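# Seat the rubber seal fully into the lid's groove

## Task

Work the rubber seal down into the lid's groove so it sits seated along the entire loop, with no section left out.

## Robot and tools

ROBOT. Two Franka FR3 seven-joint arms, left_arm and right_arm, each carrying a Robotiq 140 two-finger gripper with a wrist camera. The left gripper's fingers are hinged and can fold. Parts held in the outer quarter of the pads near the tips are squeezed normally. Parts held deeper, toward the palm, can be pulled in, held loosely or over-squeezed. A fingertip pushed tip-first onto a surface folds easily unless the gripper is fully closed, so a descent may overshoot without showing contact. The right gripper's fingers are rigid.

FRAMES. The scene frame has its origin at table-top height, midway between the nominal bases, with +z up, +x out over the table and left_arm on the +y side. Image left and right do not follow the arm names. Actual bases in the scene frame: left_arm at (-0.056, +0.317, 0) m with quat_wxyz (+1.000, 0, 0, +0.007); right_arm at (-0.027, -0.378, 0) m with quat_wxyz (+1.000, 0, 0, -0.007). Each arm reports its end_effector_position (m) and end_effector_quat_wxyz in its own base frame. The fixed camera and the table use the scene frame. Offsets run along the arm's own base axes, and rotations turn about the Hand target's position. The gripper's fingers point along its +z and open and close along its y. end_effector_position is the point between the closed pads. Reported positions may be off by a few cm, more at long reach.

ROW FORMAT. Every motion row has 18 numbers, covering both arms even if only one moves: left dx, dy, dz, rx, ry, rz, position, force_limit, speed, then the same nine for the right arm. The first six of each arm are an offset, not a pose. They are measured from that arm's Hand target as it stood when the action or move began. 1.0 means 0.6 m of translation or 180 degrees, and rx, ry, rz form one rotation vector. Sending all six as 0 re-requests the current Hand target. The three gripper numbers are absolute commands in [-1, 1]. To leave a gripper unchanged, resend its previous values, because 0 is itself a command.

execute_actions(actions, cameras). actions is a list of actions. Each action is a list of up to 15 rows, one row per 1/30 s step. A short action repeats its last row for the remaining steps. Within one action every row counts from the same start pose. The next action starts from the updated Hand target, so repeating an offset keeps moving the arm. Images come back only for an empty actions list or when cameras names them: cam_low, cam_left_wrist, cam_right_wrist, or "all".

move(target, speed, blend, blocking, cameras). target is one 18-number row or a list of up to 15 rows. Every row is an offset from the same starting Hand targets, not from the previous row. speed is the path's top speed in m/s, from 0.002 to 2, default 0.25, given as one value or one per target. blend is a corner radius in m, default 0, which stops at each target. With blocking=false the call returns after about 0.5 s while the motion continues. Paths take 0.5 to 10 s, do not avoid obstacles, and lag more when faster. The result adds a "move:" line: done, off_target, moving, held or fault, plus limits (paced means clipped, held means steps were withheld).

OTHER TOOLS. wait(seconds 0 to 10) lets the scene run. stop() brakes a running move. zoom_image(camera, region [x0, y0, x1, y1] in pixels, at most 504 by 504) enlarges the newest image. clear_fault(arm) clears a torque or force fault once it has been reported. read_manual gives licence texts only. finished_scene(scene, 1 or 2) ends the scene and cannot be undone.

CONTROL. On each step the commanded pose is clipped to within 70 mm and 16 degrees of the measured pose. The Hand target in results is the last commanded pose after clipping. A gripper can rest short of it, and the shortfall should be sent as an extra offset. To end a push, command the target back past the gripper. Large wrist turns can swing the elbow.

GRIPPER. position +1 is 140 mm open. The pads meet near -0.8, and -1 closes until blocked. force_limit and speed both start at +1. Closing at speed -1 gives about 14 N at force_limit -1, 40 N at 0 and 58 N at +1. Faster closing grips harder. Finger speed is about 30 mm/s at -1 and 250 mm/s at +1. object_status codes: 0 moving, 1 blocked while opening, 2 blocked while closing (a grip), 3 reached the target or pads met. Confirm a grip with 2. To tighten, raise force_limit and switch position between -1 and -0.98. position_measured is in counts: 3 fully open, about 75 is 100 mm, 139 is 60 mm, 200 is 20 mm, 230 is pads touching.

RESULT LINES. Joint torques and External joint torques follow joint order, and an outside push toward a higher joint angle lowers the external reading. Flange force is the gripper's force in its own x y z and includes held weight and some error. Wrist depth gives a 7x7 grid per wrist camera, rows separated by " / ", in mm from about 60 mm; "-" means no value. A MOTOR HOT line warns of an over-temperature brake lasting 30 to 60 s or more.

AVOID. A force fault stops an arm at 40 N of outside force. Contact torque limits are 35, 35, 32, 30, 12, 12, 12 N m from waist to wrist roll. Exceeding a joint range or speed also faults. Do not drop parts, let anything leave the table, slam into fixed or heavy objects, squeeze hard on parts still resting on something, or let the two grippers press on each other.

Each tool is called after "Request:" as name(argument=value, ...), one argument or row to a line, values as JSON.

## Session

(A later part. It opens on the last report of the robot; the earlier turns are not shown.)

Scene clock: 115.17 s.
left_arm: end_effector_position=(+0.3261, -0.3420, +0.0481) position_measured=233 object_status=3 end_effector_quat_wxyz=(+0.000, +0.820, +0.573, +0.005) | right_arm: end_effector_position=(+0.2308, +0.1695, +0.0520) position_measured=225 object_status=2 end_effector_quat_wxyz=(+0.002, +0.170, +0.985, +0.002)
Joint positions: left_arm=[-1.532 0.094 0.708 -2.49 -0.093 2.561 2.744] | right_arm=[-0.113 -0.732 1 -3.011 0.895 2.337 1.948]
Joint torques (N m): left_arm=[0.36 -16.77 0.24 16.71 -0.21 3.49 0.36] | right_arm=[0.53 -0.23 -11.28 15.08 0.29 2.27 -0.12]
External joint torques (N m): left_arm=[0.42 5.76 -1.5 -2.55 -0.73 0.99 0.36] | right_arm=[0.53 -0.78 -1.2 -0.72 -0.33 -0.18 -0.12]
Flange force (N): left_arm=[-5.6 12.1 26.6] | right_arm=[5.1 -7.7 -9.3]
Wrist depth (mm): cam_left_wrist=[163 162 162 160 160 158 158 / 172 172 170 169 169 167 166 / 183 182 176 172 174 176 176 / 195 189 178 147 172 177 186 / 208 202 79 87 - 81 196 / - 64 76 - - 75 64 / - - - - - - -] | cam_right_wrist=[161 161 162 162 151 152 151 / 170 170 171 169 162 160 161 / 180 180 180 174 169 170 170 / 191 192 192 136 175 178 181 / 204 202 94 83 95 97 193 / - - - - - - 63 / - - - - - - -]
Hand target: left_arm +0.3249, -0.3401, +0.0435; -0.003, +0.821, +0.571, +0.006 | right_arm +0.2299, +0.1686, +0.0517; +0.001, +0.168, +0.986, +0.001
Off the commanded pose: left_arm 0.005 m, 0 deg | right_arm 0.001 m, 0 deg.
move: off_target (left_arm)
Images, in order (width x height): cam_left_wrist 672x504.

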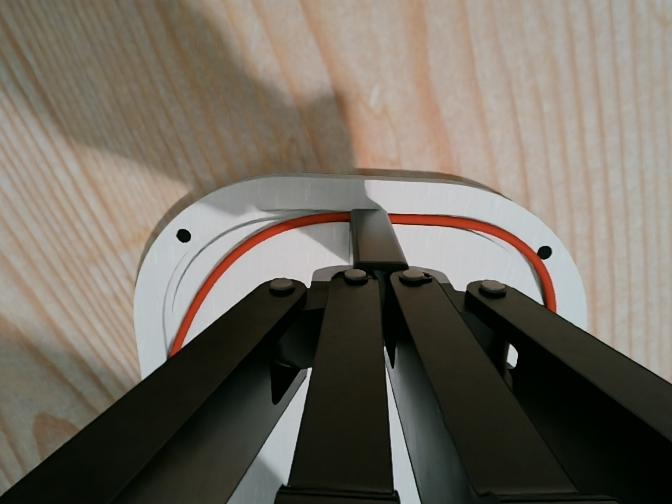

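Request:
move(
  target=[
    [0,0,0.04,0,0,0,-1,-0.7,0,0,0,0,0,0,0,-1,-0.6,-1],
    [0.01,0.0273,0.08,0,0,0,-1,-0.7,0,0,0,0,0,0,0,-1,-0.6,-1],
  ],
  speed=[0.05,0.1],
  cameras=["cam_left_wrist","cam_right_wrist"],
)

Request:
zoom_image(
  camera="cam_left_wrist",
  region=[150, 180, 560, 400],
)

Scene clock: 117.50 s.
left_arm: end_effector_position=(+0.3314, -0.3248, +0.0914) position_measured=233 object_status=3 end_effector_quat_wxyz=(-0.001, +0.822, +0.569, +0.006) | right_arm: end_effector_position=(+0.2308, +0.1695, +0.0520) position_measured=225 object_status=2 end_effector_quat_wxyz=(+0.002, +0.170, +0.985, +0.002)
Joint positions: left_arm=[-1.514 -0.064 0.737 -2.495 0.086 2.445 2.657] | right_arm=[-0.113 -0.732 1 -3.011 0.895 2.337 1.948]
Joint velocities: left_arm=[0.001 -0.001 -0.001 -0.001 0 0 -0.005] | right_arm=[within noise]
Joint torques (N m): left_arm=[0.83 -19.02 -1.62 20.07 0.86 2.24 -0.21] | right_arm=[0.51 -0.19 -11.29 15.06 0.27 2.28 -0.12]
External joint torques (N m): left_arm=[0.79 -0.07 -0.42 -0.91 0.27 -0.25 -0.21] | right_arm=[0.47 -0.71 -1.23 -0.84 -0.35 -0.17 -0.12]
Flange force (N): left_arm=[2.1 -4.9 -1.8] | right_arm=[4.7 -7.7 -8.9]
Wrist depth (mm): cam_left_wrist=[203 201 200 198 197 195 194 / 214 213 211 209 207 206 205 / 227 226 222 219 219 217 216 / 243 239 225 130 217 227 230 / 257 253 79 87 - 82 243 / - 64 76 - - 75 64 / - - - - - - -] | cam_right_wrist=[161 161 161 162 151 153 152 / 170 170 171 169 160 160 159 / 180 180 181 173 169 170 170 / 191 191 192 137 178 180 183 / 203 201 94 83 95 97 194 / - - - - - - 63 / - - - - - - -]
Hand target: left_arm +0.3309, -0.3238, +0.0915; -0.003, +0.821, +0.571, +0.006 | right_arm +0.2299, +0.1686, +0.0517; +0.001, +0.168, +0.986, +0.001
Off the commanded pose: left_arm 0.001 m, 0 deg | right_arm 0.001 m, 0 deg.
move: done
Images, in order (width x height): cam_left_wrist 672x504, cam_right_wrist 672x504.

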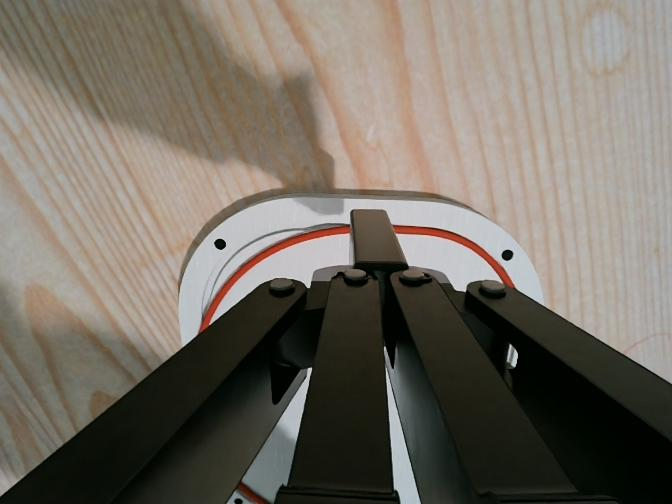

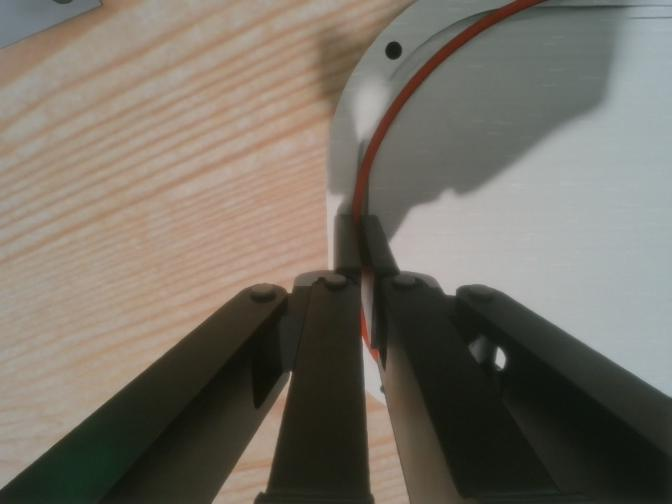

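Scaled by 1.229 from the camera's 672x504 image, which has a finer 960x720 frame.

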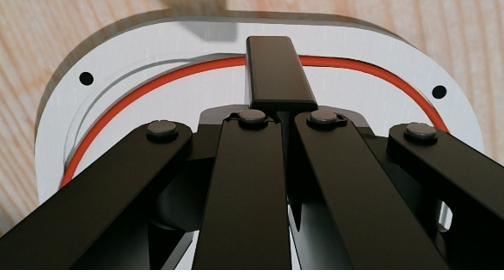

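Request:
move(
  target=[0.0375,0.0927,0.1,0,0,0,-1,-0.7,0,0,0,0,0,0,0,-1,-0.6,-1],
  speed=0.2,
  cameras=["all"],
)

Request:
zoom_image(
  camera="cam_left_wrist",
  region=[200, 200, 500, 420],
)

Scene clock: 121.37 s.
left_arm: end_effector_position=(+0.3538, -0.2695, +0.1515) position_measured=233 object_status=3 end_effector_quat_wxyz=(-0.001, +0.822, +0.570, +0.005) | right_arm: end_effector_position=(+0.2308, +0.1695, +0.0520) position_measured=225 object_status=2 end_effector_quat_wxyz=(+0.002, +0.170, +0.985, +0.002)
Joint positions: left_arm=[-1.395 -0.29 0.731 -2.496 0.265 2.261 2.644] | right_arm=[-0.113 -0.732 1 -3.011 0.895 2.337 1.948]
Joint velocities: left_arm=[0 0 -0.001 0 0 -0.004 0] | right_arm=[within noise]
Joint torques (N m): left_arm=[1.15 -14.14 -6.35 21.53 0.93 2.17 -0.19] | right_arm=[0.53 -0.17 -11.31 14.99 0.29 2.27 -0.13]
External joint torques (N m): left_arm=[1.18 -0.32 -0.82 -0.95 0.21 -0.31 -0.19] | right_arm=[0.53 -0.77 -1.24 -0.88 -0.33 -0.17 -0.13]
Flange force (N): left_arm=[2.4 -7.6 -2.1] | right_arm=[5.2 -8.1 -9.2]
Wrist depth (mm): cam_left_wrist=[256 254 252 251 248 246 245 / 271 268 268 264 262 259 259 / 289 285 284 280 279 276 272 / 303 305 299 131 291 293 290 / 329 320 79 87 - 82 304 / - 64 76 - - 75 64 / - - - - - - -] | cam_right_wrist=[161 161 162 162 151 152 152 / 170 170 171 169 160 160 160 / 180 180 180 173 169 170 170 / 192 192 192 136 178 180 181 / 203 203 94 83 95 97 193 / - - - - - - 63 / - - - - - - -]
Hand target: left_arm +0.3534, -0.2681, +0.1515; -0.003, +0.821, +0.571, +0.006 | right_arm +0.2299, +0.1686, +0.0517; +0.001, +0.168, +0.986, +0.001
Off the commanded pose: left_arm 0.001 m, 0 deg | right_arm 0.001 m, 0 deg.
move: done

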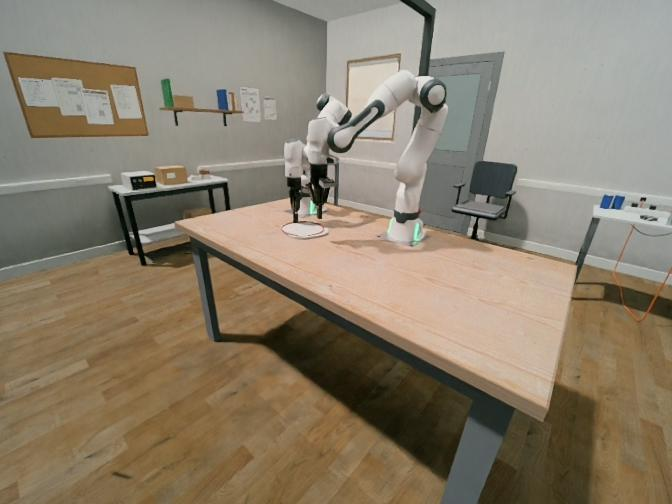

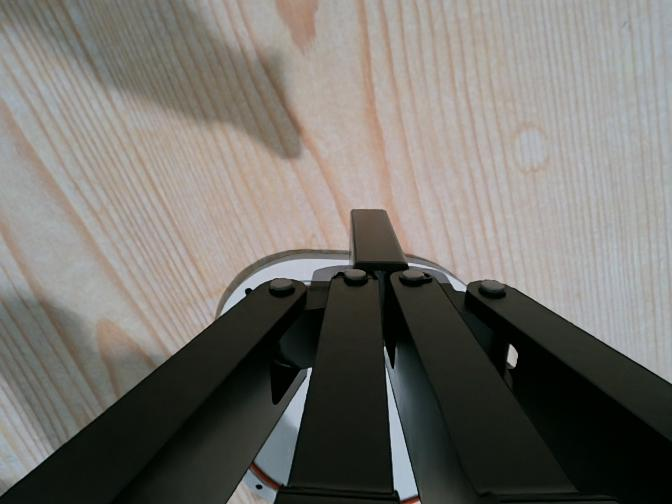

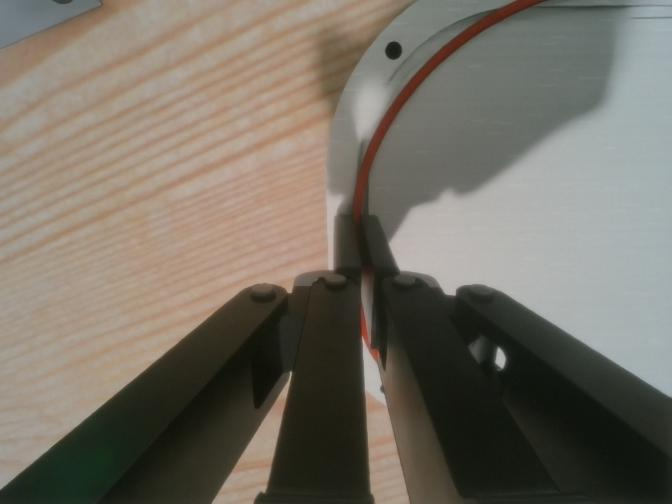

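Scaled by 1.680 from the camera's 672x504 image, which has a finer 960x720 frame.

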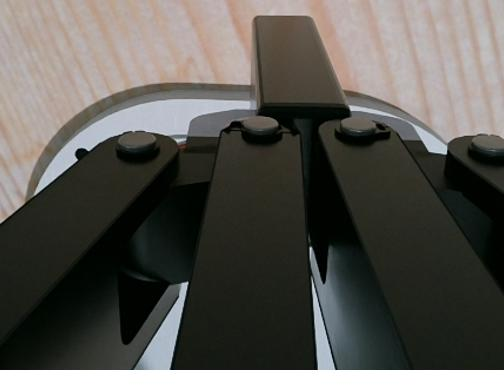

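Request:
execute_actions(
  actions=[],
)

Scene clock: 122.07 s.
left_arm: end_effector_position=(+0.3537, -0.2693, +0.1514) position_measured=233 object_status=3 end_effector_quat_wxyz=(-0.002, +0.822, +0.570, +0.005) | right_arm: end_effector_position=(+0.2308, +0.1695, +0.0520) position_measured=225 object_status=2 end_effector_quat_wxyz=(+0.002, +0.170, +0.985, +0.002)
Joint positions: left_arm=[-1.395 -0.29 0.731 -2.496 0.265 2.26 2.644] | right_arm=[-0.113 -0.732 1 -3.011 0.895 2.337 1.948]
Joint velocities: within noise
Joint torques (N m): left_arm=[1.13 -14.13 -6.27 21.54 0.94 2.23 -0.19] | right_arm=[0.54 -0.18 -11.29 15.01 0.29 2.28 -0.1]
External joint torques (N m): left_arm=[1.14 -0.31 -0.77 -0.98 0.22 -0.25 -0.19] | right_arm=[0.53 -0.76 -1.21 -0.79 -0.33 -0.17 -0.1]
Flange force (N): left_arm=[2.4 -7.4 -1.7] | right_arm=[5.1 -7.8 -9.1]
Wrist depth (mm): cam_left_wrist=[257 253 253 251 248 247 243 / 273 269 267 265 262 261 257 / 288 286 283 280 279 277 273 / 307 306 299 130 291 292 288 / 327 322 79 87 - 81 308 / - 64 76 - - 75 64 / - - - - - - -] | cam_right_wrist=[161 162 161 162 151 151 152 / 169 170 171 169 160 160 160 / 179 180 182 174 169 169 166 / 191 191 192 136 178 179 181 / 204 201 94 83 95 97 193 / - - - - - - 63 / - - - - - - -]
Hand target: left_arm +0.3534, -0.2681, +0.1515; -0.003, +0.821, +0.571, +0.006 | right_arm +0.2299, +0.1686, +0.0517; +0.001, +0.168, +0.986, +0.001
Tool commands: left_gripper/position=-1.0 left_gripper/force_limit=-0.7 left_gripper/speed=+0.0 right_gripper/position=-1.0 right_gripper/force_limit=-0.6 right_gripper/speed=-1.0
Off the commanded pose: left_arm 0.001 m, 0 deg | right_arm 0.001 m, 0 deg.

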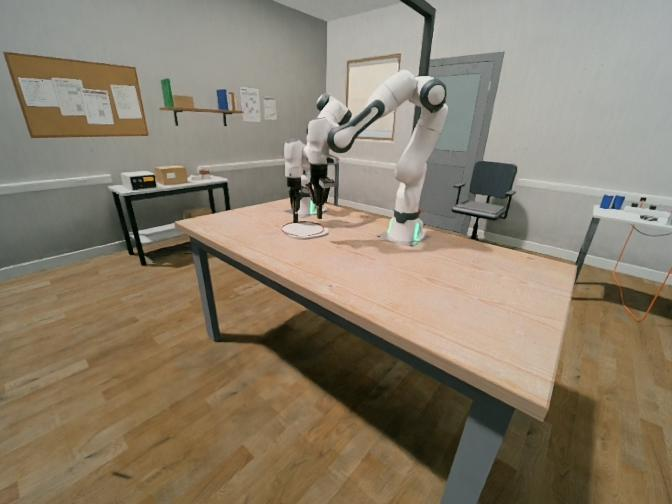

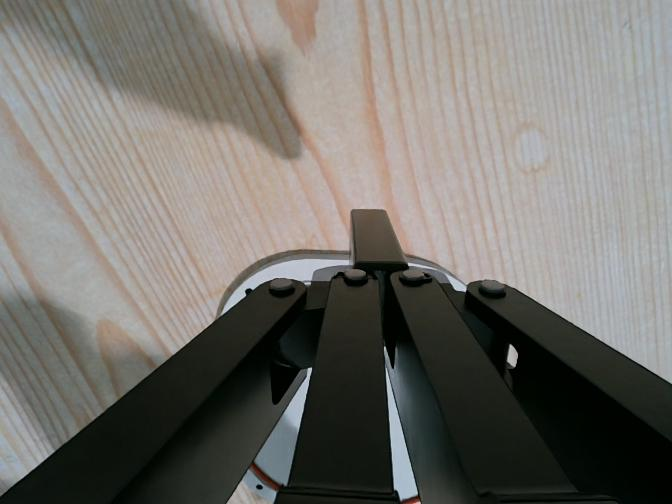

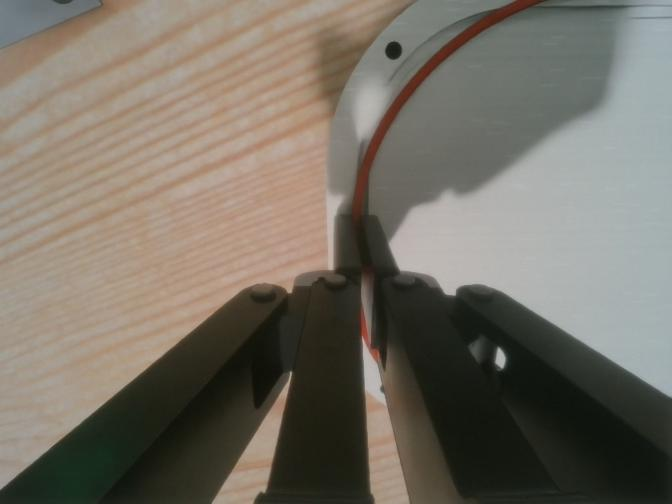

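Request:
move(
  target=[-0.043,-0.108,0.05,0,0,0,-1,-0.7,0, 0,0,0,0,0,0,-1,-0.6,-1],
  speed=0.15,
  cameras=["cam_left_wrist"],
)

Scene clock: 123.93 s.
left_arm: end_effector_position=(+0.3286, -0.3333, +0.1822) position_measured=233 object_status=3 end_effector_quat_wxyz=(-0.001, +0.824, +0.567, +0.007) | right_arm: end_effector_position=(+0.2308, +0.1695, +0.0520) position_measured=225 object_status=2 end_effector_quat_wxyz=(+0.002, +0.170, +0.985, +0.002)
Joint positions: left_arm=[-1.461 -0.242 0.642 -2.387 0.194 2.184 2.56] | right_arm=[-0.113 -0.732 1 -3.011 0.895 2.337 1.948]
Joint velocities: left_arm=[0 -0.001 0.001 -0.002 0 0 -0.004] | right_arm=[within noise]
Joint torques (N m): left_arm=[0.67 -16.16 -4.86 23.2 0.36 2.21 -0.21] | right_arm=[0.52 -0.21 -11.3 15.04 0.28 2.27 -0.1]
External joint torques (N m): left_arm=[0.72 1.03 -0.42 -0.24 -0.4 -0.27 -0.21] | right_arm=[0.49 -0.77 -1.25 -0.82 -0.34 -0.18 -0.1]
Flange force (N): left_arm=[-1.6 1.8 0.9] | right_arm=[5.0 -7.9 -9.3]
Wrist depth (mm): cam_left_wrist=[284 283 281 277 277 274 273 / 298 297 295 293 291 290 287 / 316 315 310 303 299 308 301 / 341 335 324 121 314 324 323 / 365 356 79 87 - 82 340 / - 64 76 - - 75 64 / - - - - - - -] | cam_right_wrist=[161 161 162 162 151 152 152 / 170 170 170 170 161 160 160 / 180 179 180 176 169 169 169 / 191 192 192 137 178 180 181 / 203 202 94 83 95 96 193 / - - - - - - 63 / - - - - - - -]
Hand target: left_arm +0.3276, -0.3329, +0.1815; -0.003, +0.821, +0.571, +0.006 | right_arm +0.2299, +0.1686, +0.0517; +0.001, +0.168, +0.986, +0.001
Off the commanded pose: left_arm 0.001 m, 1 deg | right_arm 0.001 m, 0 deg.
move: done
Images, in order (width x height): cam_left_wrist 672x504.

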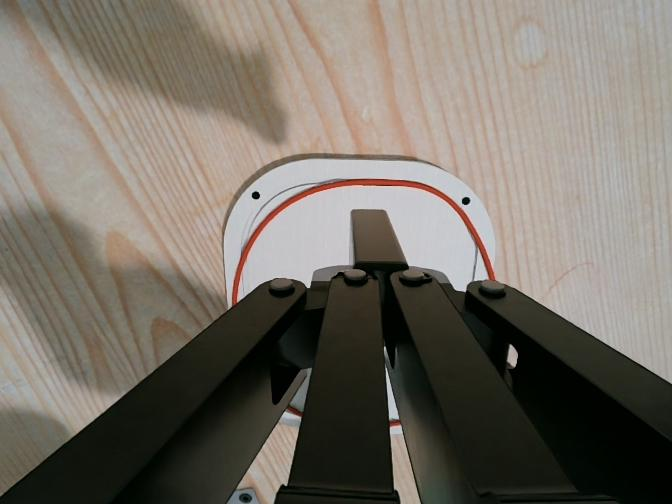

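Request:
zoom_image(
  camera="cam_left_wrist",
  region=[215, 145, 515, 315],
)

Request:
zoom_image(
  camera="cam_left_wrist",
  region=[300, 160, 450, 215],
)

Scaled by 1.680 from the camera's 672x504 image, which has a finer 960x720 frame.

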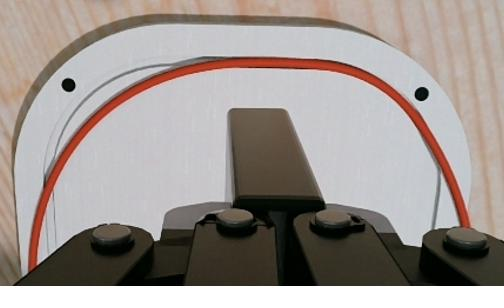

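Scaled by 3.360 from the camera's 672x504 image, which has a finer 960x720 frame.

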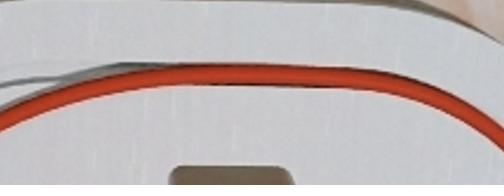

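Request:
move(
  target=[
    [0,0,0.04,0,0,0,-1,-0.7,0, 0,0,0,0,0,0,-0.5,-0.6,-1],
    [0,0,0.04,0,0,0,-1,-0.7,0, 0,0,0.05,0,0,0,-1,-0.6,-0.5],
  ],
  speed=0.08,
  cameras=["cam_right_wrist", "cam_left_wrist"],
)

Scene clock: 128.60 s.
left_arm: end_effector_position=(+0.3272, -0.3338, +0.2049) position_measured=233 object_status=3 end_effector_quat_wxyz=(-0.002, +0.822, +0.569, +0.005) | right_arm: end_effector_position=(+0.2301, +0.1684, +0.0812) position_measured=232 object_status=3 end_effector_quat_wxyz=(+0.001, +0.167, +0.986, +0.001)
Joint positions: left_arm=[-1.454 -0.272 0.623 -2.351 0.197 2.117 2.549] | right_arm=[-0.08 -0.849 0.91 -2.997 0.825 2.201 1.966]
Joint torques (N m): left_arm=[1.11 -16.52 -5.49 23.46 0.85 2.21 -0.21] | right_arm=[-0.06 0.65 -11.42 16.93 0.61 2.16 0.19]
External joint torques (N m): left_arm=[1.12 0.21 -0.63 -0.34 0.05 -0.26 -0.21] | right_arm=[-0.05 -1.04 -0.59 -0.38 -0.08 -0.28 0.19]
Flange force (N): left_arm=[0.9 -2.3 -0.5] | right_arm=[4.4 -5.1 -6.4]
Wrist depth (mm): cam_left_wrist=[305 301 301 297 294 294 291 / 323 322 319 315 313 309 306 / 343 343 335 326 325 329 325 / 366 365 352 131 329 348 345 / 390 381 79 87 - 82 365 / - 64 76 - - 75 64 / - - - - - - -] | cam_right_wrist=[186 187 187 187 178 180 180 / 196 198 197 196 188 187 188 / 209 209 210 204 198 198 200 / 222 222 222 136 208 211 212 / 237 234 89 83 89 220 226 / - - - - - - 62 / - - - - - - -]
Hand target: left_arm +0.3276, -0.3329, +0.2055; -0.003, +0.821, +0.571, +0.006 | right_arm +0.2299, +0.1686, +0.0817; +0.001, +0.168, +0.986, +0.001
Off the commanded pose: left_arm 0.001 m, 0 deg | right_arm 0.001 m, 0 deg.
move: done
Images, in order (width x height): cam_left_wrist 672x504, cam_right_wrist 672x504.

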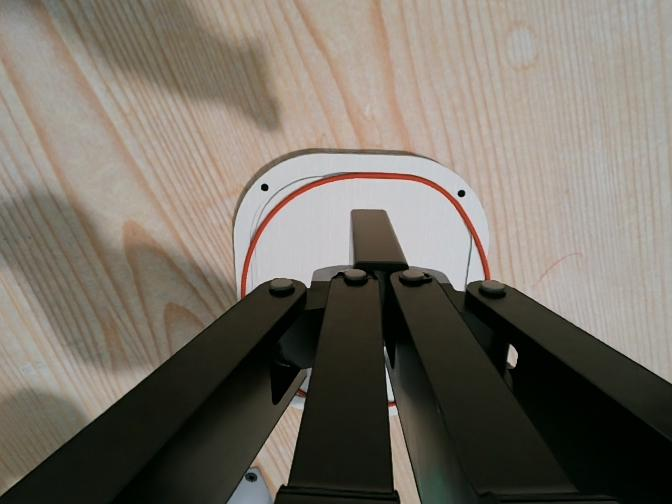

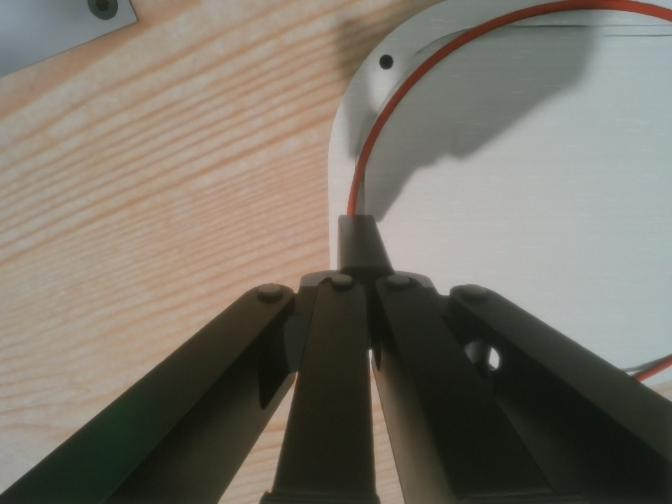

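Request:
zoom_image(
  camera="cam_right_wrist",
  region=[310, 20, 560, 240],
)

Request:
zoom_image(
  camera="cam_left_wrist",
  region=[225, 145, 505, 305],
)

Scaled by 2.016 from the camera's 672x504 image, which has a finer 960x720 frame.

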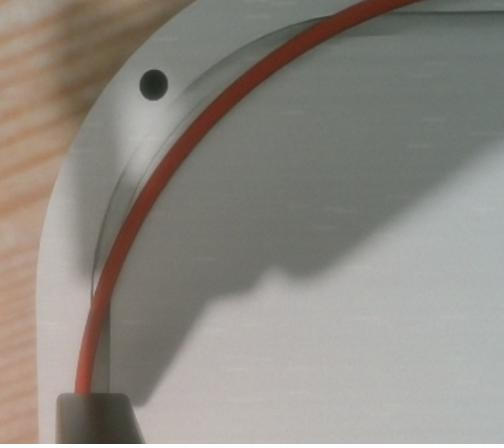

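Scaled by 1.800 from the camera's 672x504 image, which has a finer 960x720 frame.

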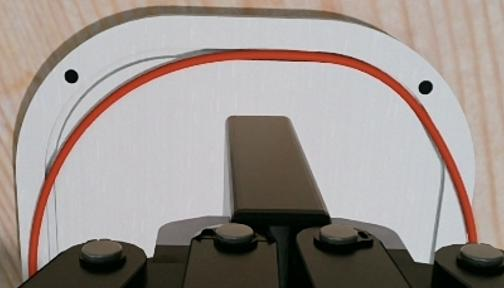

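Request:
move(
  target=[0,0,0,0,0,0,-1,-0.7,0, -0.00367,-0.0118,-0.035,0,0,0,-1,-0.6,-0.5],
  speed=0.08,
  cameras=["cam_right_wrist"],
)

Request:
zoom_image(
  camera="cam_right_wrist",
  region=[280, 60, 480, 260],
)

Scene clock: 131.13 s.
left_arm: end_effector_position=(+0.3272, -0.3338, +0.2049) position_measured=233 object_status=3 end_effector_quat_wxyz=(-0.002, +0.822, +0.570, +0.005) | right_arm: end_effector_position=(+0.2285, +0.1622, +0.0611) position_measured=232 object_status=3 end_effector_quat_wxyz=(+0.001, +0.169, +0.986, -0.001)
Joint positions: left_arm=[-1.453 -0.272 0.623 -2.351 0.197 2.117 2.549] | right_arm=[-0.152 -0.847 1.03 -3.013 0.939 2.225 1.898]
Joint velocities: left_arm=[within noise] | right_arm=[0 0 0.001 0 0.001 -0.002 -0.007]
Joint torques (N m): left_arm=[1.12 -16.47 -5.62 23.45 0.84 2.24 -0.21] | right_arm=[-0.64 1.68 -11.79 14.89 1.18 2.19 -0.12]
External joint torques (N m): left_arm=[1.18 0.17 -0.72 -0.26 0.04 -0.23 -0.21] | right_arm=[-0.64 -1.02 -0.38 -0.55 0.51 -0.25 -0.12]
Flange force (N): left_arm=[0.9 -2.3 -0.6] | right_arm=[2.0 -4.0 -3.8]
Wrist depth (mm): cam_left_wrist=[307 305 300 296 298 292 290 / 324 321 318 317 315 311 306 / 344 342 329 324 323 328 324 / 366 361 351 117 335 348 347 / 393 380 79 87 - 81 366 / - 64 76 - - 75 64 / - - - - - - -] | cam_right_wrist=[169 170 170 171 162 160 161 / 180 179 180 178 169 170 170 / 190 189 191 188 179 180 179 / 201 202 201 137 190 190 190 / 216 212 90 83 89 198 203 / - - - - - - 65 / - - - - - - -]
Hand target: left_arm +0.3276, -0.3329, +0.2055; -0.003, +0.821, +0.571, +0.006 | right_arm +0.2277, +0.1615, +0.0607; +0.001, +0.168, +0.986, +0.001
Off the commanded pose: left_arm 0.001 m, 0 deg | right_arm 0.001 m, 0 deg.
joint sent to its limit (right arm) — joint 4 (elbow), lower limit, where the elbow is as bent as it goes. The joint targets still meet the commanded pose.
move: done
Images, in order (width x height): cam_right_wrist 672x504.

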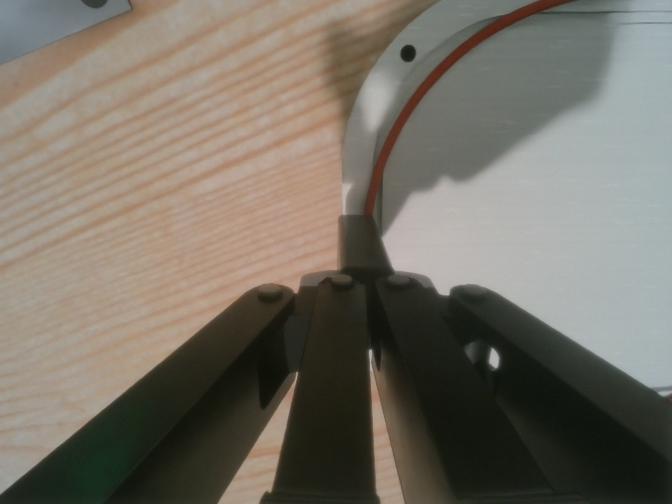

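Scaled by 2.520 from the camera's 672x504 image, which has a finer 960x720 frame.

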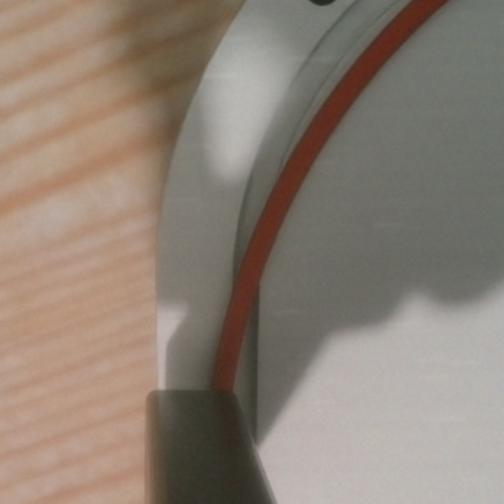

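Request:
move(
  target=[
    [0,0,0,0,0,0,-1,-0.7,0, 0,0,-0.0162,0,0,0,-1,-0.6,-0.5],
    [0,0,0,0,0,0,-1,-0.7,0, 0.00536,0.01507,-0.0162,0,0,0,-1,-0.6,-0.5],
  ],
  speed=[0.015,0.02],
  cameras=["cam_right_wrist"],
)

Request:
zoom_image(
  camera="cam_right_wrist",
  region=[280, 60, 480, 260],
)

Scene clock: 133.37 s.
left_arm: end_effector_position=(+0.3272, -0.3338, +0.2049) position_measured=233 object_status=3 end_effector_quat_wxyz=(-0.002, +0.822, +0.570, +0.005) | right_arm: end_effector_position=(+0.2299, +0.1697, +0.0510) position_measured=232 object_status=3 end_effector_quat_wxyz=(+0.000, +0.165, +0.986, -0.001)
Joint positions: left_arm=[-1.453 -0.272 0.623 -2.351 0.197 2.117 2.549] | right_arm=[-0.207 -0.829 1.118 -2.993 1.005 2.24 1.867]
Joint torques (N m): left_arm=[1.11 -16.51 -5.57 23.47 0.83 2.23 -0.19] | right_arm=[-1.14 3.76 -12.42 14.11 1.1 2.59 0.22]
External joint torques (N m): left_arm=[1.23 0.11 -0.62 -0.25 0.04 -0.24 -0.19] | right_arm=[-1.18 0.45 -0.35 -0.35 0.44 0.14 0.22]
Flange force (N): left_arm=[1.1 -2.3 -0.7] | right_arm=[-5.0 1.8 4.2]
Wrist depth (mm): cam_left_wrist=[306 305 303 300 299 293 292 / 324 319 319 316 312 311 306 / 343 339 331 325 324 329 325 / 363 365 353 130 326 347 344 / 392 378 79 87 - 81 365 / - 64 76 - - 75 64 / - - - - - - -] | cam_right_wrist=[161 161 162 162 151 153 153 / 170 170 171 169 160 160 160 / 181 180 180 177 169 170 167 / 191 192 192 122 178 179 183 / 205 202 90 83 89 96 193 / - - - - - - 65 / - - - - - - -]
Hand target: left_arm +0.3276, -0.3329, +0.2055; -0.003, +0.821, +0.571, +0.006 | right_arm +0.2309, +0.1706, +0.0510; +0.001, +0.168, +0.986, +0.001
Off the commanded pose: left_arm 0.001 m, 0 deg | right_arm 0.001 m, 0 deg.
move: done
Images, in order (width x height): cam_right_wrist 672x504.

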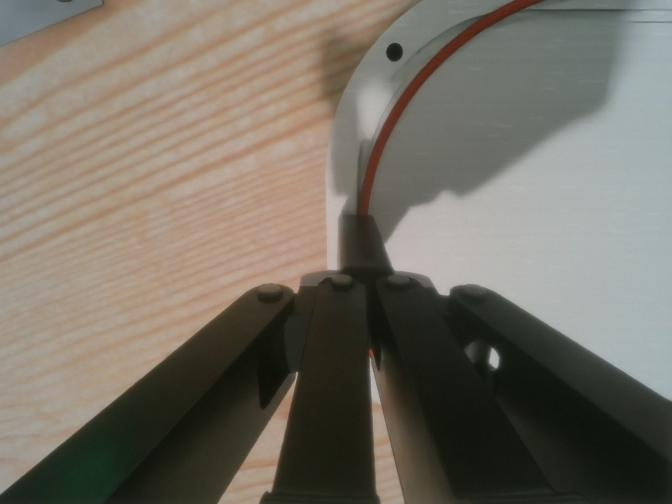

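Scaled by 2.520 from the camera's 672x504 image, which has a finer 960x720 frame.

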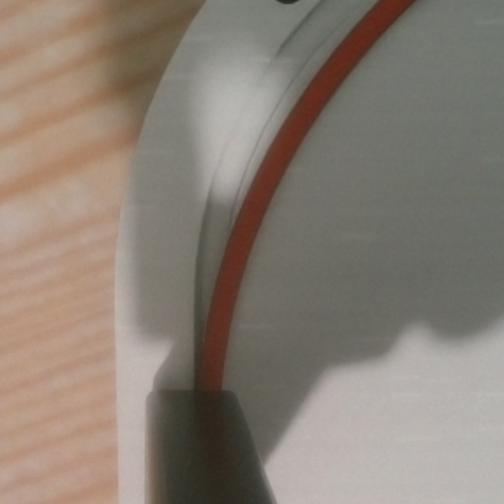

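Request:
move(
  target=[
    [0,0,0,0,0,0,-1,-0.7,0, 0,0,-0.0042,0,0,0,-1,-0.6,-0.5],
    [0,0,0,0,0,0,-1,-0.7,0, 0,0,-0.0075,0,0,0,-1,-0.6,-0.5],
  ],
  speed=0.015,
  cameras=["cam_right_wrist"],
)

Request:
zoom_image(
  camera="cam_right_wrist",
  region=[280, 60, 480, 260],
)

Scene clock: 134.60 s.
left_arm: end_effector_position=(+0.3272, -0.3338, +0.2049) position_measured=233 object_status=3 end_effector_quat_wxyz=(-0.002, +0.822, +0.570, +0.005) | right_arm: end_effector_position=(+0.2304, +0.1706, +0.0485) position_measured=232 object_status=3 end_effector_quat_wxyz=(+0.000, +0.166, +0.986, -0.001)
Joint positions: left_arm=[-1.453 -0.272 0.623 -2.351 0.197 2.117 2.549] | right_arm=[-0.216 -0.82 1.132 -2.991 1.015 2.25 1.866]
Joint velocities: left_arm=[within noise] | right_arm=[-0.002 0.001 0.002 0.001 -0.001 0 -0.004]
Joint torques (N m): left_arm=[1.13 -16.52 -5.59 23.49 0.82 2.21 -0.19] | right_arm=[-1.61 6.77 -9.92 12.36 2.58 3.74 -0.08]
External joint torques (N m): left_arm=[1.11 0.32 -0.75 -0.41 0.02 -0.28 -0.19] | right_arm=[-1.63 3.39 2.16 -1.93 1.91 1.3 -0.08]
Flange force (N): left_arm=[0.7 -2.2 -0.4] | right_arm=[-14.2 10.5 36.1]
Wrist depth (mm): cam_left_wrist=[305 306 302 298 296 295 291 / 323 321 319 316 314 310 306 / 345 341 334 326 322 327 324 / 366 362 355 130 - 348 344 / 394 383 79 87 - 82 361 / - 64 76 - - 75 64 / - - - - - - -] | cam_right_wrist=[159 158 159 160 149 149 149 / 168 168 168 166 158 158 158 / 177 178 178 170 167 167 167 / 189 189 189 122 175 178 178 / 202 199 90 83 89 184 189 / - - - - - - 65 / - - - - - - -]
Hand target: left_arm +0.3276, -0.3329, +0.2055; -0.003, +0.821, +0.571, +0.006 | right_arm +0.2309, +0.1706, +0.0465; +0.001, +0.168, +0.986, +0.001
Off the commanded pose: left_arm 0.001 m, 0 deg | right_arm 0.002 m, 0 deg.
move: done
Images, in order (width x height): cam_right_wrist 672x504.

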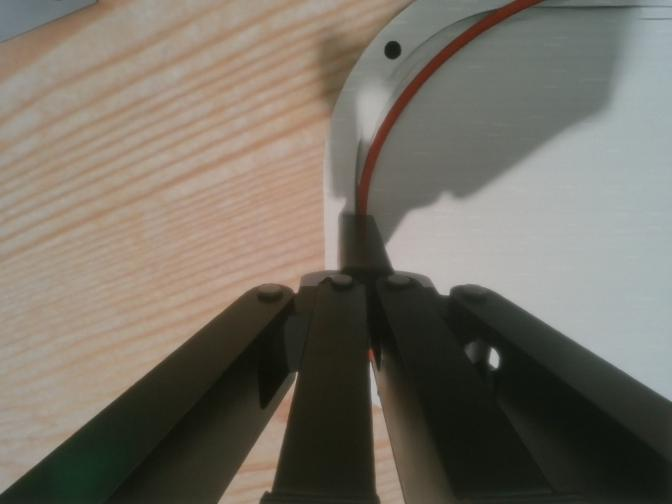

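Scaled by 2.520 from the camera's 672x504 image, which has a finer 960x720 frame.

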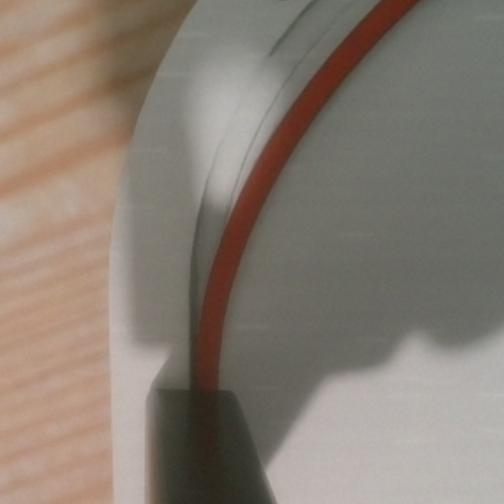

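Request:
move(
  target=[0,0,0,0,0,0,-1,-0.7,0, 0,0,0.018,0,0,0,-1,-0.6,-0.5],
  speed=0.05,
  cameras=["cam_right_wrist"],
)

Request:
zoom_image(
  camera="cam_right_wrist",
  region=[280, 60, 480, 260],
)

Scene clock: 135.23 s.
left_arm: end_effector_position=(+0.3272, -0.3338, +0.2049) position_measured=233 object_status=3 end_effector_quat_wxyz=(-0.002, +0.822, +0.570, +0.005) | right_arm: end_effector_position=(+0.2307, +0.1706, +0.0488) position_measured=232 object_status=3 end_effector_quat_wxyz=(+0.001, +0.166, +0.986, -0.001)
Joint positions: left_arm=[-1.453 -0.272 0.623 -2.351 0.197 2.117 2.549] | right_arm=[-0.216 -0.821 1.131 -2.99 1.014 2.249 1.866]
Joint torques (N m): left_arm=[1.1 -16.52 -5.61 23.47 0.83 2.22 -0.19] | right_arm=[-0.17 3.93 -12.03 13.36 1.17 2.8 0.07]
External joint torques (N m): left_arm=[0.94 0.31 -0.92 -0.42 0.03 -0.27 -0.19] | right_arm=[-0.2 0.58 0.05 -0.92 0.51 0.36 0.07]
External joint torques when the fault began: right_arm=[-1.31 3.03 3.04 -1.88 1.85 1.28 0]
Flange force (N): left_arm=[0.4 -2.5 -0.4] | right_arm=[-0.8 -0.3 5.9]
Flange force when the fault began (N): right_arm=[-12.1 11.5 37.1]
Wrist depth (mm): cam_left_wrist=[305 304 301 297 297 292 290 / 322 321 317 315 314 310 306 / 343 340 332 324 325 327 324 / 366 365 353 111 331 346 344 / 390 383 79 87 - 81 366 / - 64 76 - - 75 64 / - - - - - - -] | cam_right_wrist=[159 159 160 159 150 150 150 / 168 168 169 165 160 158 158 / 179 178 178 169 167 168 166 / 189 190 191 122 175 178 177 / 201 199 90 83 90 185 190 / - - - - - - 65 / - - - - - - -]
Hand target: left_arm +0.3276, -0.3329, +0.2055; -0.003, +0.821, +0.571, +0.006 | right_arm +0.2307, +0.1706, +0.0488; +0.001, +0.166, +0.986, -0.001 (not the last commanded pose)
Tool commands: left_gripper/position=-1.0 left_gripper/force_limit=-0.7 left_gripper/speed=+0.0 right_gripper/position=-1.0 right_gripper/force_limit=-0.6 right_gripper/speed=-0.498039
Off the commanded pose: left_arm 0.001 m, 0 deg.
FORCE FAULT: contact force on the right arm reached its limit, and that arm stopped. The contact can be on any part of that arm, not only on its tool. That arm ran no command of this call; its gripper did. That arm is still stopped at the end of this call. While its stop runs, that arm takes no new command, but execute_actions still moves its gripper.
CLEAR FAULT: the right arm stays stopped (Reflex) until you call clear_fault(arm="right_arm").
move: fault (right_arm)
Images, in order (width x height): cam_right_wrist 672x504.

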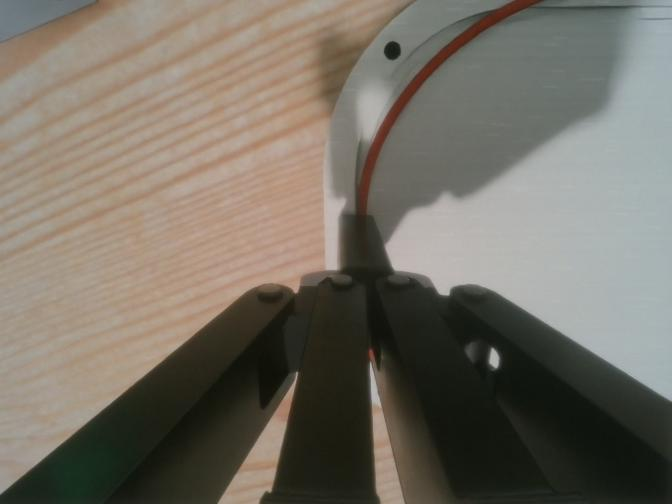

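Scaled by 2.520 from the camera's 672x504 image, which has a finer 960x720 frame.

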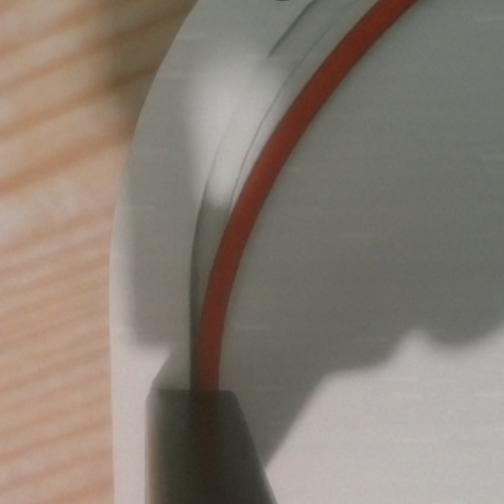

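Request:
clear_fault(
  arm="right_arm",
)

Request:
move(
  target=[0,0,0,0,0,0,-1,-0.7,0, 0,0,0.018,0,0,0,-1,-0.6,-0.5],
  speed=0.05,
  cameras=["cam_right_wrist"],
)

Request:
zoom_image(
  camera="cam_right_wrist",
  region=[280, 60, 480, 260],
)

Scene clock: 135.37 s.
left_arm: end_effector_position=(+0.3272, -0.3338, +0.2049) position_measured=233 object_status=3 end_effector_quat_wxyz=(-0.002, +0.822, +0.570, +0.005) | right_arm: end_effector_position=(+0.2307, +0.1706, +0.0488) position_measured=232 object_status=3 end_effector_quat_wxyz=(+0.001, +0.166, +0.986, -0.001)
Joint positions: left_arm=[-1.453 -0.272 0.623 -2.351 0.197 2.117 2.549] | right_arm=[-0.216 -0.821 1.131 -2.99 1.014 2.249 1.866]
Joint torques (N m): left_arm=[1.12 -16.49 -5.55 23.5 0.81 2.23 -0.19] | right_arm=[-0.21 3.96 -12.02 13.39 1.17 2.8 0.02]
External joint torques (N m): left_arm=[1.17 0.27 -0.64 -0.31 0.02 -0.25 -0.19] | right_arm=[-0.26 0.63 0.05 -0.87 0.51 0.36 0.02]
Flange force (N): left_arm=[0.8 -2.0 -0.4] | right_arm=[-1.4 -0.1 6.3]
Wrist depth (mm): cam_left_wrist=[308 303 301 298 296 293 290 / 323 321 319 316 312 311 306 / 343 344 332 328 323 328 323 / 368 364 352 117 333 349 344 / 391 380 79 87 - 82 366 / - 64 76 - - 75 64 / - - - - - - -] | cam_right_wrist=[159 159 159 160 149 150 150 / 168 169 169 167 157 159 159 / 178 178 178 171 167 167 166 / 190 189 190 122 176 178 178 / 201 199 90 83 89 185 190 / - - - - - - 65 / - - - - - - -]
Hand target: left_arm +0.3276, -0.3329, +0.2055; -0.003, +0.821, +0.571, +0.006 | right_arm +0.2307, +0.1706, +0.0488; +0.001, +0.166, +0.986, -0.001 (not the last commanded pose)
Tool commands: left_gripper/position=-1.0 left_gripper/force_limit=-0.7 left_gripper/speed=+0.0 right_gripper/position=-1.0 right_gripper/force_limit=-0.6 right_gripper/speed=-0.498039
Off the commanded pose: left_arm 0.001 m, 0 deg.
FORCE FAULT, CONTINUED: the right arm's stop, for the force fault that an earlier result reported, is over. The call counts as one of the actions that you can send in this scene. That arm's target is now where it stood when the stop ended, not its last command. That arm accepts commands again.
CLEAR FAULT: your call cleared the right arm's force fault. If the contact force or a joint's load stays at its limit, that arm stops again.

Scene clock: 136.40 s.
left_arm: end_effector_position=(+0.3272, -0.3338, +0.2049) position_measured=233 object_status=3 end_effector_quat_wxyz=(-0.002, +0.822, +0.570, +0.005) | right_arm: end_effector_position=(+0.2311, +0.1700, +0.0590) position_measured=232 object_status=3 end_effector_quat_wxyz=(+0.001, +0.166, +0.986, +0.000)
Joint positions: left_arm=[-1.453 -0.272 0.623 -2.351 0.197 2.117 2.549] | right_arm=[-0.199 -0.858 1.091 -2.989 0.986 2.207 1.874]
Joint velocities: left_arm=[within noise] | right_arm=[0 -0.001 -0.001 0.001 0 -0.004 0.003]
Joint torques (N m): left_arm=[1.17 -16.52 -5.55 23.46 0.82 2.21 -0.19] | right_arm=[0.54 2.49 -13.52 14.64 0.33 2.13 0.26]
External joint torques (N m): left_arm=[1.15 0.27 -0.72 -0.34 0.02 -0.26 -0.2] | right_arm=[0.57 -1.03 -1.21 -0.18 -0.36 -0.32 0.26]
Flange force (N): left_arm=[0.7 -2.2 -0.5] | right_arm=[6.9 -6.3 -11.4]
Wrist depth (mm): cam_left_wrist=[306 306 300 300 297 292 291 / 322 321 319 314 312 311 307 / 345 341 335 329 323 327 325 / 368 363 351 118 149 346 345 / 390 381 79 87 - 81 366 / - 64 76 - - 75 64 / - - - - - - -] | cam_right_wrist=[168 168 169 167 159 160 160 / 177 178 178 174 167 169 166 / 187 188 188 179 177 176 178 / 199 200 200 122 189 189 188 / 213 210 90 83 89 196 201 / - - - - - - 65 / - - - - - - -]
Hand target: left_arm +0.3276, -0.3329, +0.2055; -0.003, +0.821, +0.571, +0.006 | right_arm +0.2307, +0.1706, +0.0596; +0.001, +0.166, +0.986, -0.001
Off the commanded pose: left_arm 0.001 m, 0 deg | right_arm 0.001 m, 0 deg.
move: done
Images, in order (width x height): cam_right_wrist 672x504.

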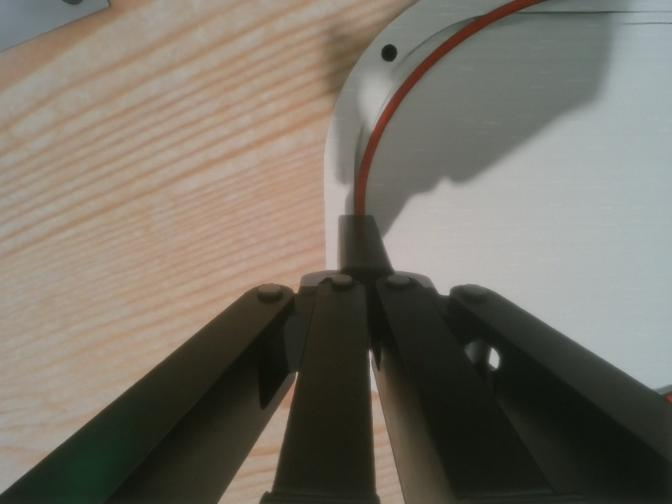

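Scaled by 2.520 from the camera's 672x504 image, which has a finer 960x720 frame.

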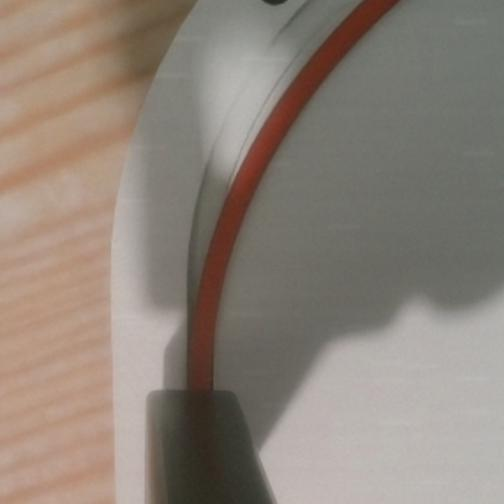

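Request:
move(
  target=[
    [0,0,0,0,0,0,-1,-0.7,0, -0.0158,0.00543,-0.008,0,0,0,-1,-0.6,-0.5],
    [0,0,0,0,0,0,-1,-0.7,0, -0.0158,0.00543,-0.0187,0,0,0,-1,-0.6,-0.5],
  ],
  speed=[0.04,0.015],
)

Scene clock: 138.53 s.
left_arm: end_effector_position=(+0.3272, -0.3338, +0.2049) position_measured=233 object_status=3 end_effector_quat_wxyz=(-0.002, +0.822, +0.570, +0.005) | right_arm: end_effector_position=(+0.2204, +0.1738, +0.0491) position_measured=232 object_status=3 end_effector_quat_wxyz=(+0.000, +0.165, +0.986, -0.002)
Joint positions: left_arm=[-1.453 -0.272 0.623 -2.351 0.197 2.117 2.549] | right_arm=[-0.17 -0.85 1.128 -3.005 1.024 2.225 1.892]
Joint torques (N m): left_arm=[1.13 -16.49 -5.59 23.46 0.81 2.23 -0.21] | right_arm=[-0.71 4.74 -11.92 13.66 1.75 3 -0.05]
External joint torques (N m): left_arm=[1.16 0.21 -0.71 -0.33 0.01 -0.25 -0.21] | right_arm=[-0.67 1.03 0.29 -0.41 1.07 0.56 -0.05]
Flange force (N): left_arm=[0.8 -2.4 -0.5] | right_arm=[-5.1 3.5 12.0]
Wrist depth (mm): cam_left_wrist=[306 305 301 299 298 294 291 / 322 320 318 315 314 309 306 / 344 341 333 326 324 328 323 / 368 361 351 131 334 346 346 / 392 380 79 87 - 82 365 / - 64 76 - - 75 64 / - - - - - - -] | cam_right_wrist=[159 160 160 160 156 149 150 / 169 169 169 168 158 158 158 / 179 179 179 171 167 167 166 / 190 191 190 136 175 178 178 / 202 201 90 83 89 185 190 / - - - - - - 65 / - - - - - - -]
Hand target: left_arm +0.3276, -0.3329, +0.2055; -0.003, +0.821, +0.571, +0.006 | right_arm +0.2212, +0.1738, +0.0484; +0.001, +0.166, +0.986, -0.001
Off the commanded pose: left_arm 0.001 m, 0 deg | right_arm 0.001 m, 0 deg.
move: done

Request:
move(
  target=[
    [0,0,0,0,0,0,-1,-0.7,0, 0,0,0.0117,0,0,0,-1,-0.6,-0.5],
    [0,0,0,0,0,0,-1,-0.7,0, -0.0126,0.00434,0.0117,0,0,0,-1,-0.6,-0.5],
  ],
  speed=[0.04,0.04],
  cameras=["cam_right_wrist"],
)

Request:
zoom_image(
  camera="cam_right_wrist",
  region=[280, 60, 480, 260],
)

Scene clock: 140.17 s.
left_arm: end_effector_position=(+0.3272, -0.3338, +0.2049) position_measured=233 object_status=3 end_effector_quat_wxyz=(-0.002, +0.822, +0.570, +0.005) | right_arm: end_effector_position=(+0.2149, +0.1767, +0.0559) position_measured=232 object_status=3 end_effector_quat_wxyz=(+0.002, +0.163, +0.987, -0.001)
Joint positions: left_arm=[-1.453 -0.272 0.623 -2.351 0.197 2.117 2.549] | right_arm=[-0.129 -0.897 1.105 -3.013 1.018 2.185 1.912]
Joint velocities: left_arm=[within noise] | right_arm=[-0.001 0 0.001 -0.001 0.001 -0.003 0.006]
Joint torques (N m): left_arm=[1.18 -16.52 -5.57 23.48 0.82 2.23 -0.22] | right_arm=[0.29 3.19 -12.86 13.53 1.18 2.15 0.14]
External joint torques (N m): left_arm=[1.09 0.28 -0.8 -0.34 0.03 -0.24 -0.22] | right_arm=[0.31 -0.98 -0.47 -0.66 0.49 -0.29 0.14]
Flange force (N): left_arm=[0.6 -2.3 -0.5] | right_arm=[6.5 -5.6 -5.5]
Wrist depth (mm): cam_left_wrist=[304 303 302 300 297 293 291 / 325 321 320 316 312 311 305 / 343 339 335 324 325 326 326 / 367 362 351 131 331 350 345 / 388 384 79 87 - 81 365 / - 64 76 - - 75 64 / - - - - - - -] | cam_right_wrist=[165 166 166 166 163 157 158 / 174 176 175 174 166 167 165 / 185 184 186 181 176 174 175 / 196 197 198 122 185 186 186 / 211 208 90 83 89 193 198 / - - - - - - 65 / - - - - - - -]
Hand target: left_arm +0.3276, -0.3329, +0.2055; -0.003, +0.821, +0.571, +0.006 | right_arm +0.2136, +0.1764, +0.0554; +0.001, +0.166, +0.986, -0.001
Off the commanded pose: left_arm 0.001 m, 0 deg | right_arm 0.001 m, 0 deg.
joint sent to its limit (right arm) — joint 4 (elbow), lower limit, where the elbow is as bent as it goes. The joint targets still meet the commanded pose.
move: done
Images, in order (width x height): cam_right_wrist 672x504.

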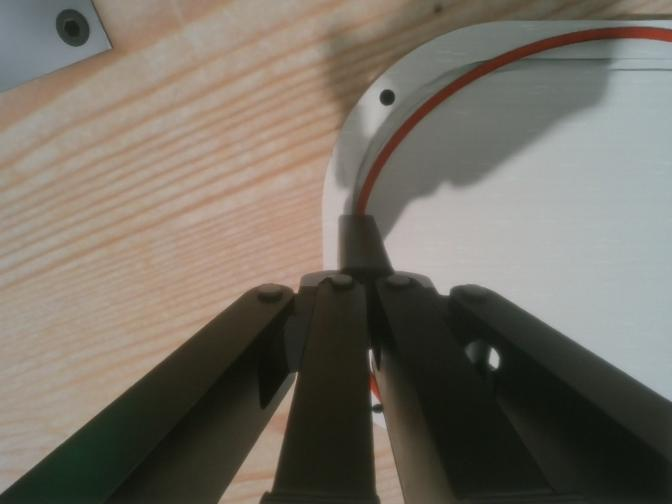

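Scaled by 2.520 from the camera's 672x504 image, which has a finer 960x720 frame.

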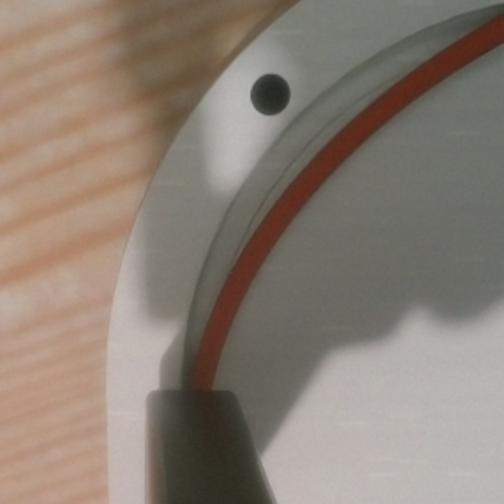

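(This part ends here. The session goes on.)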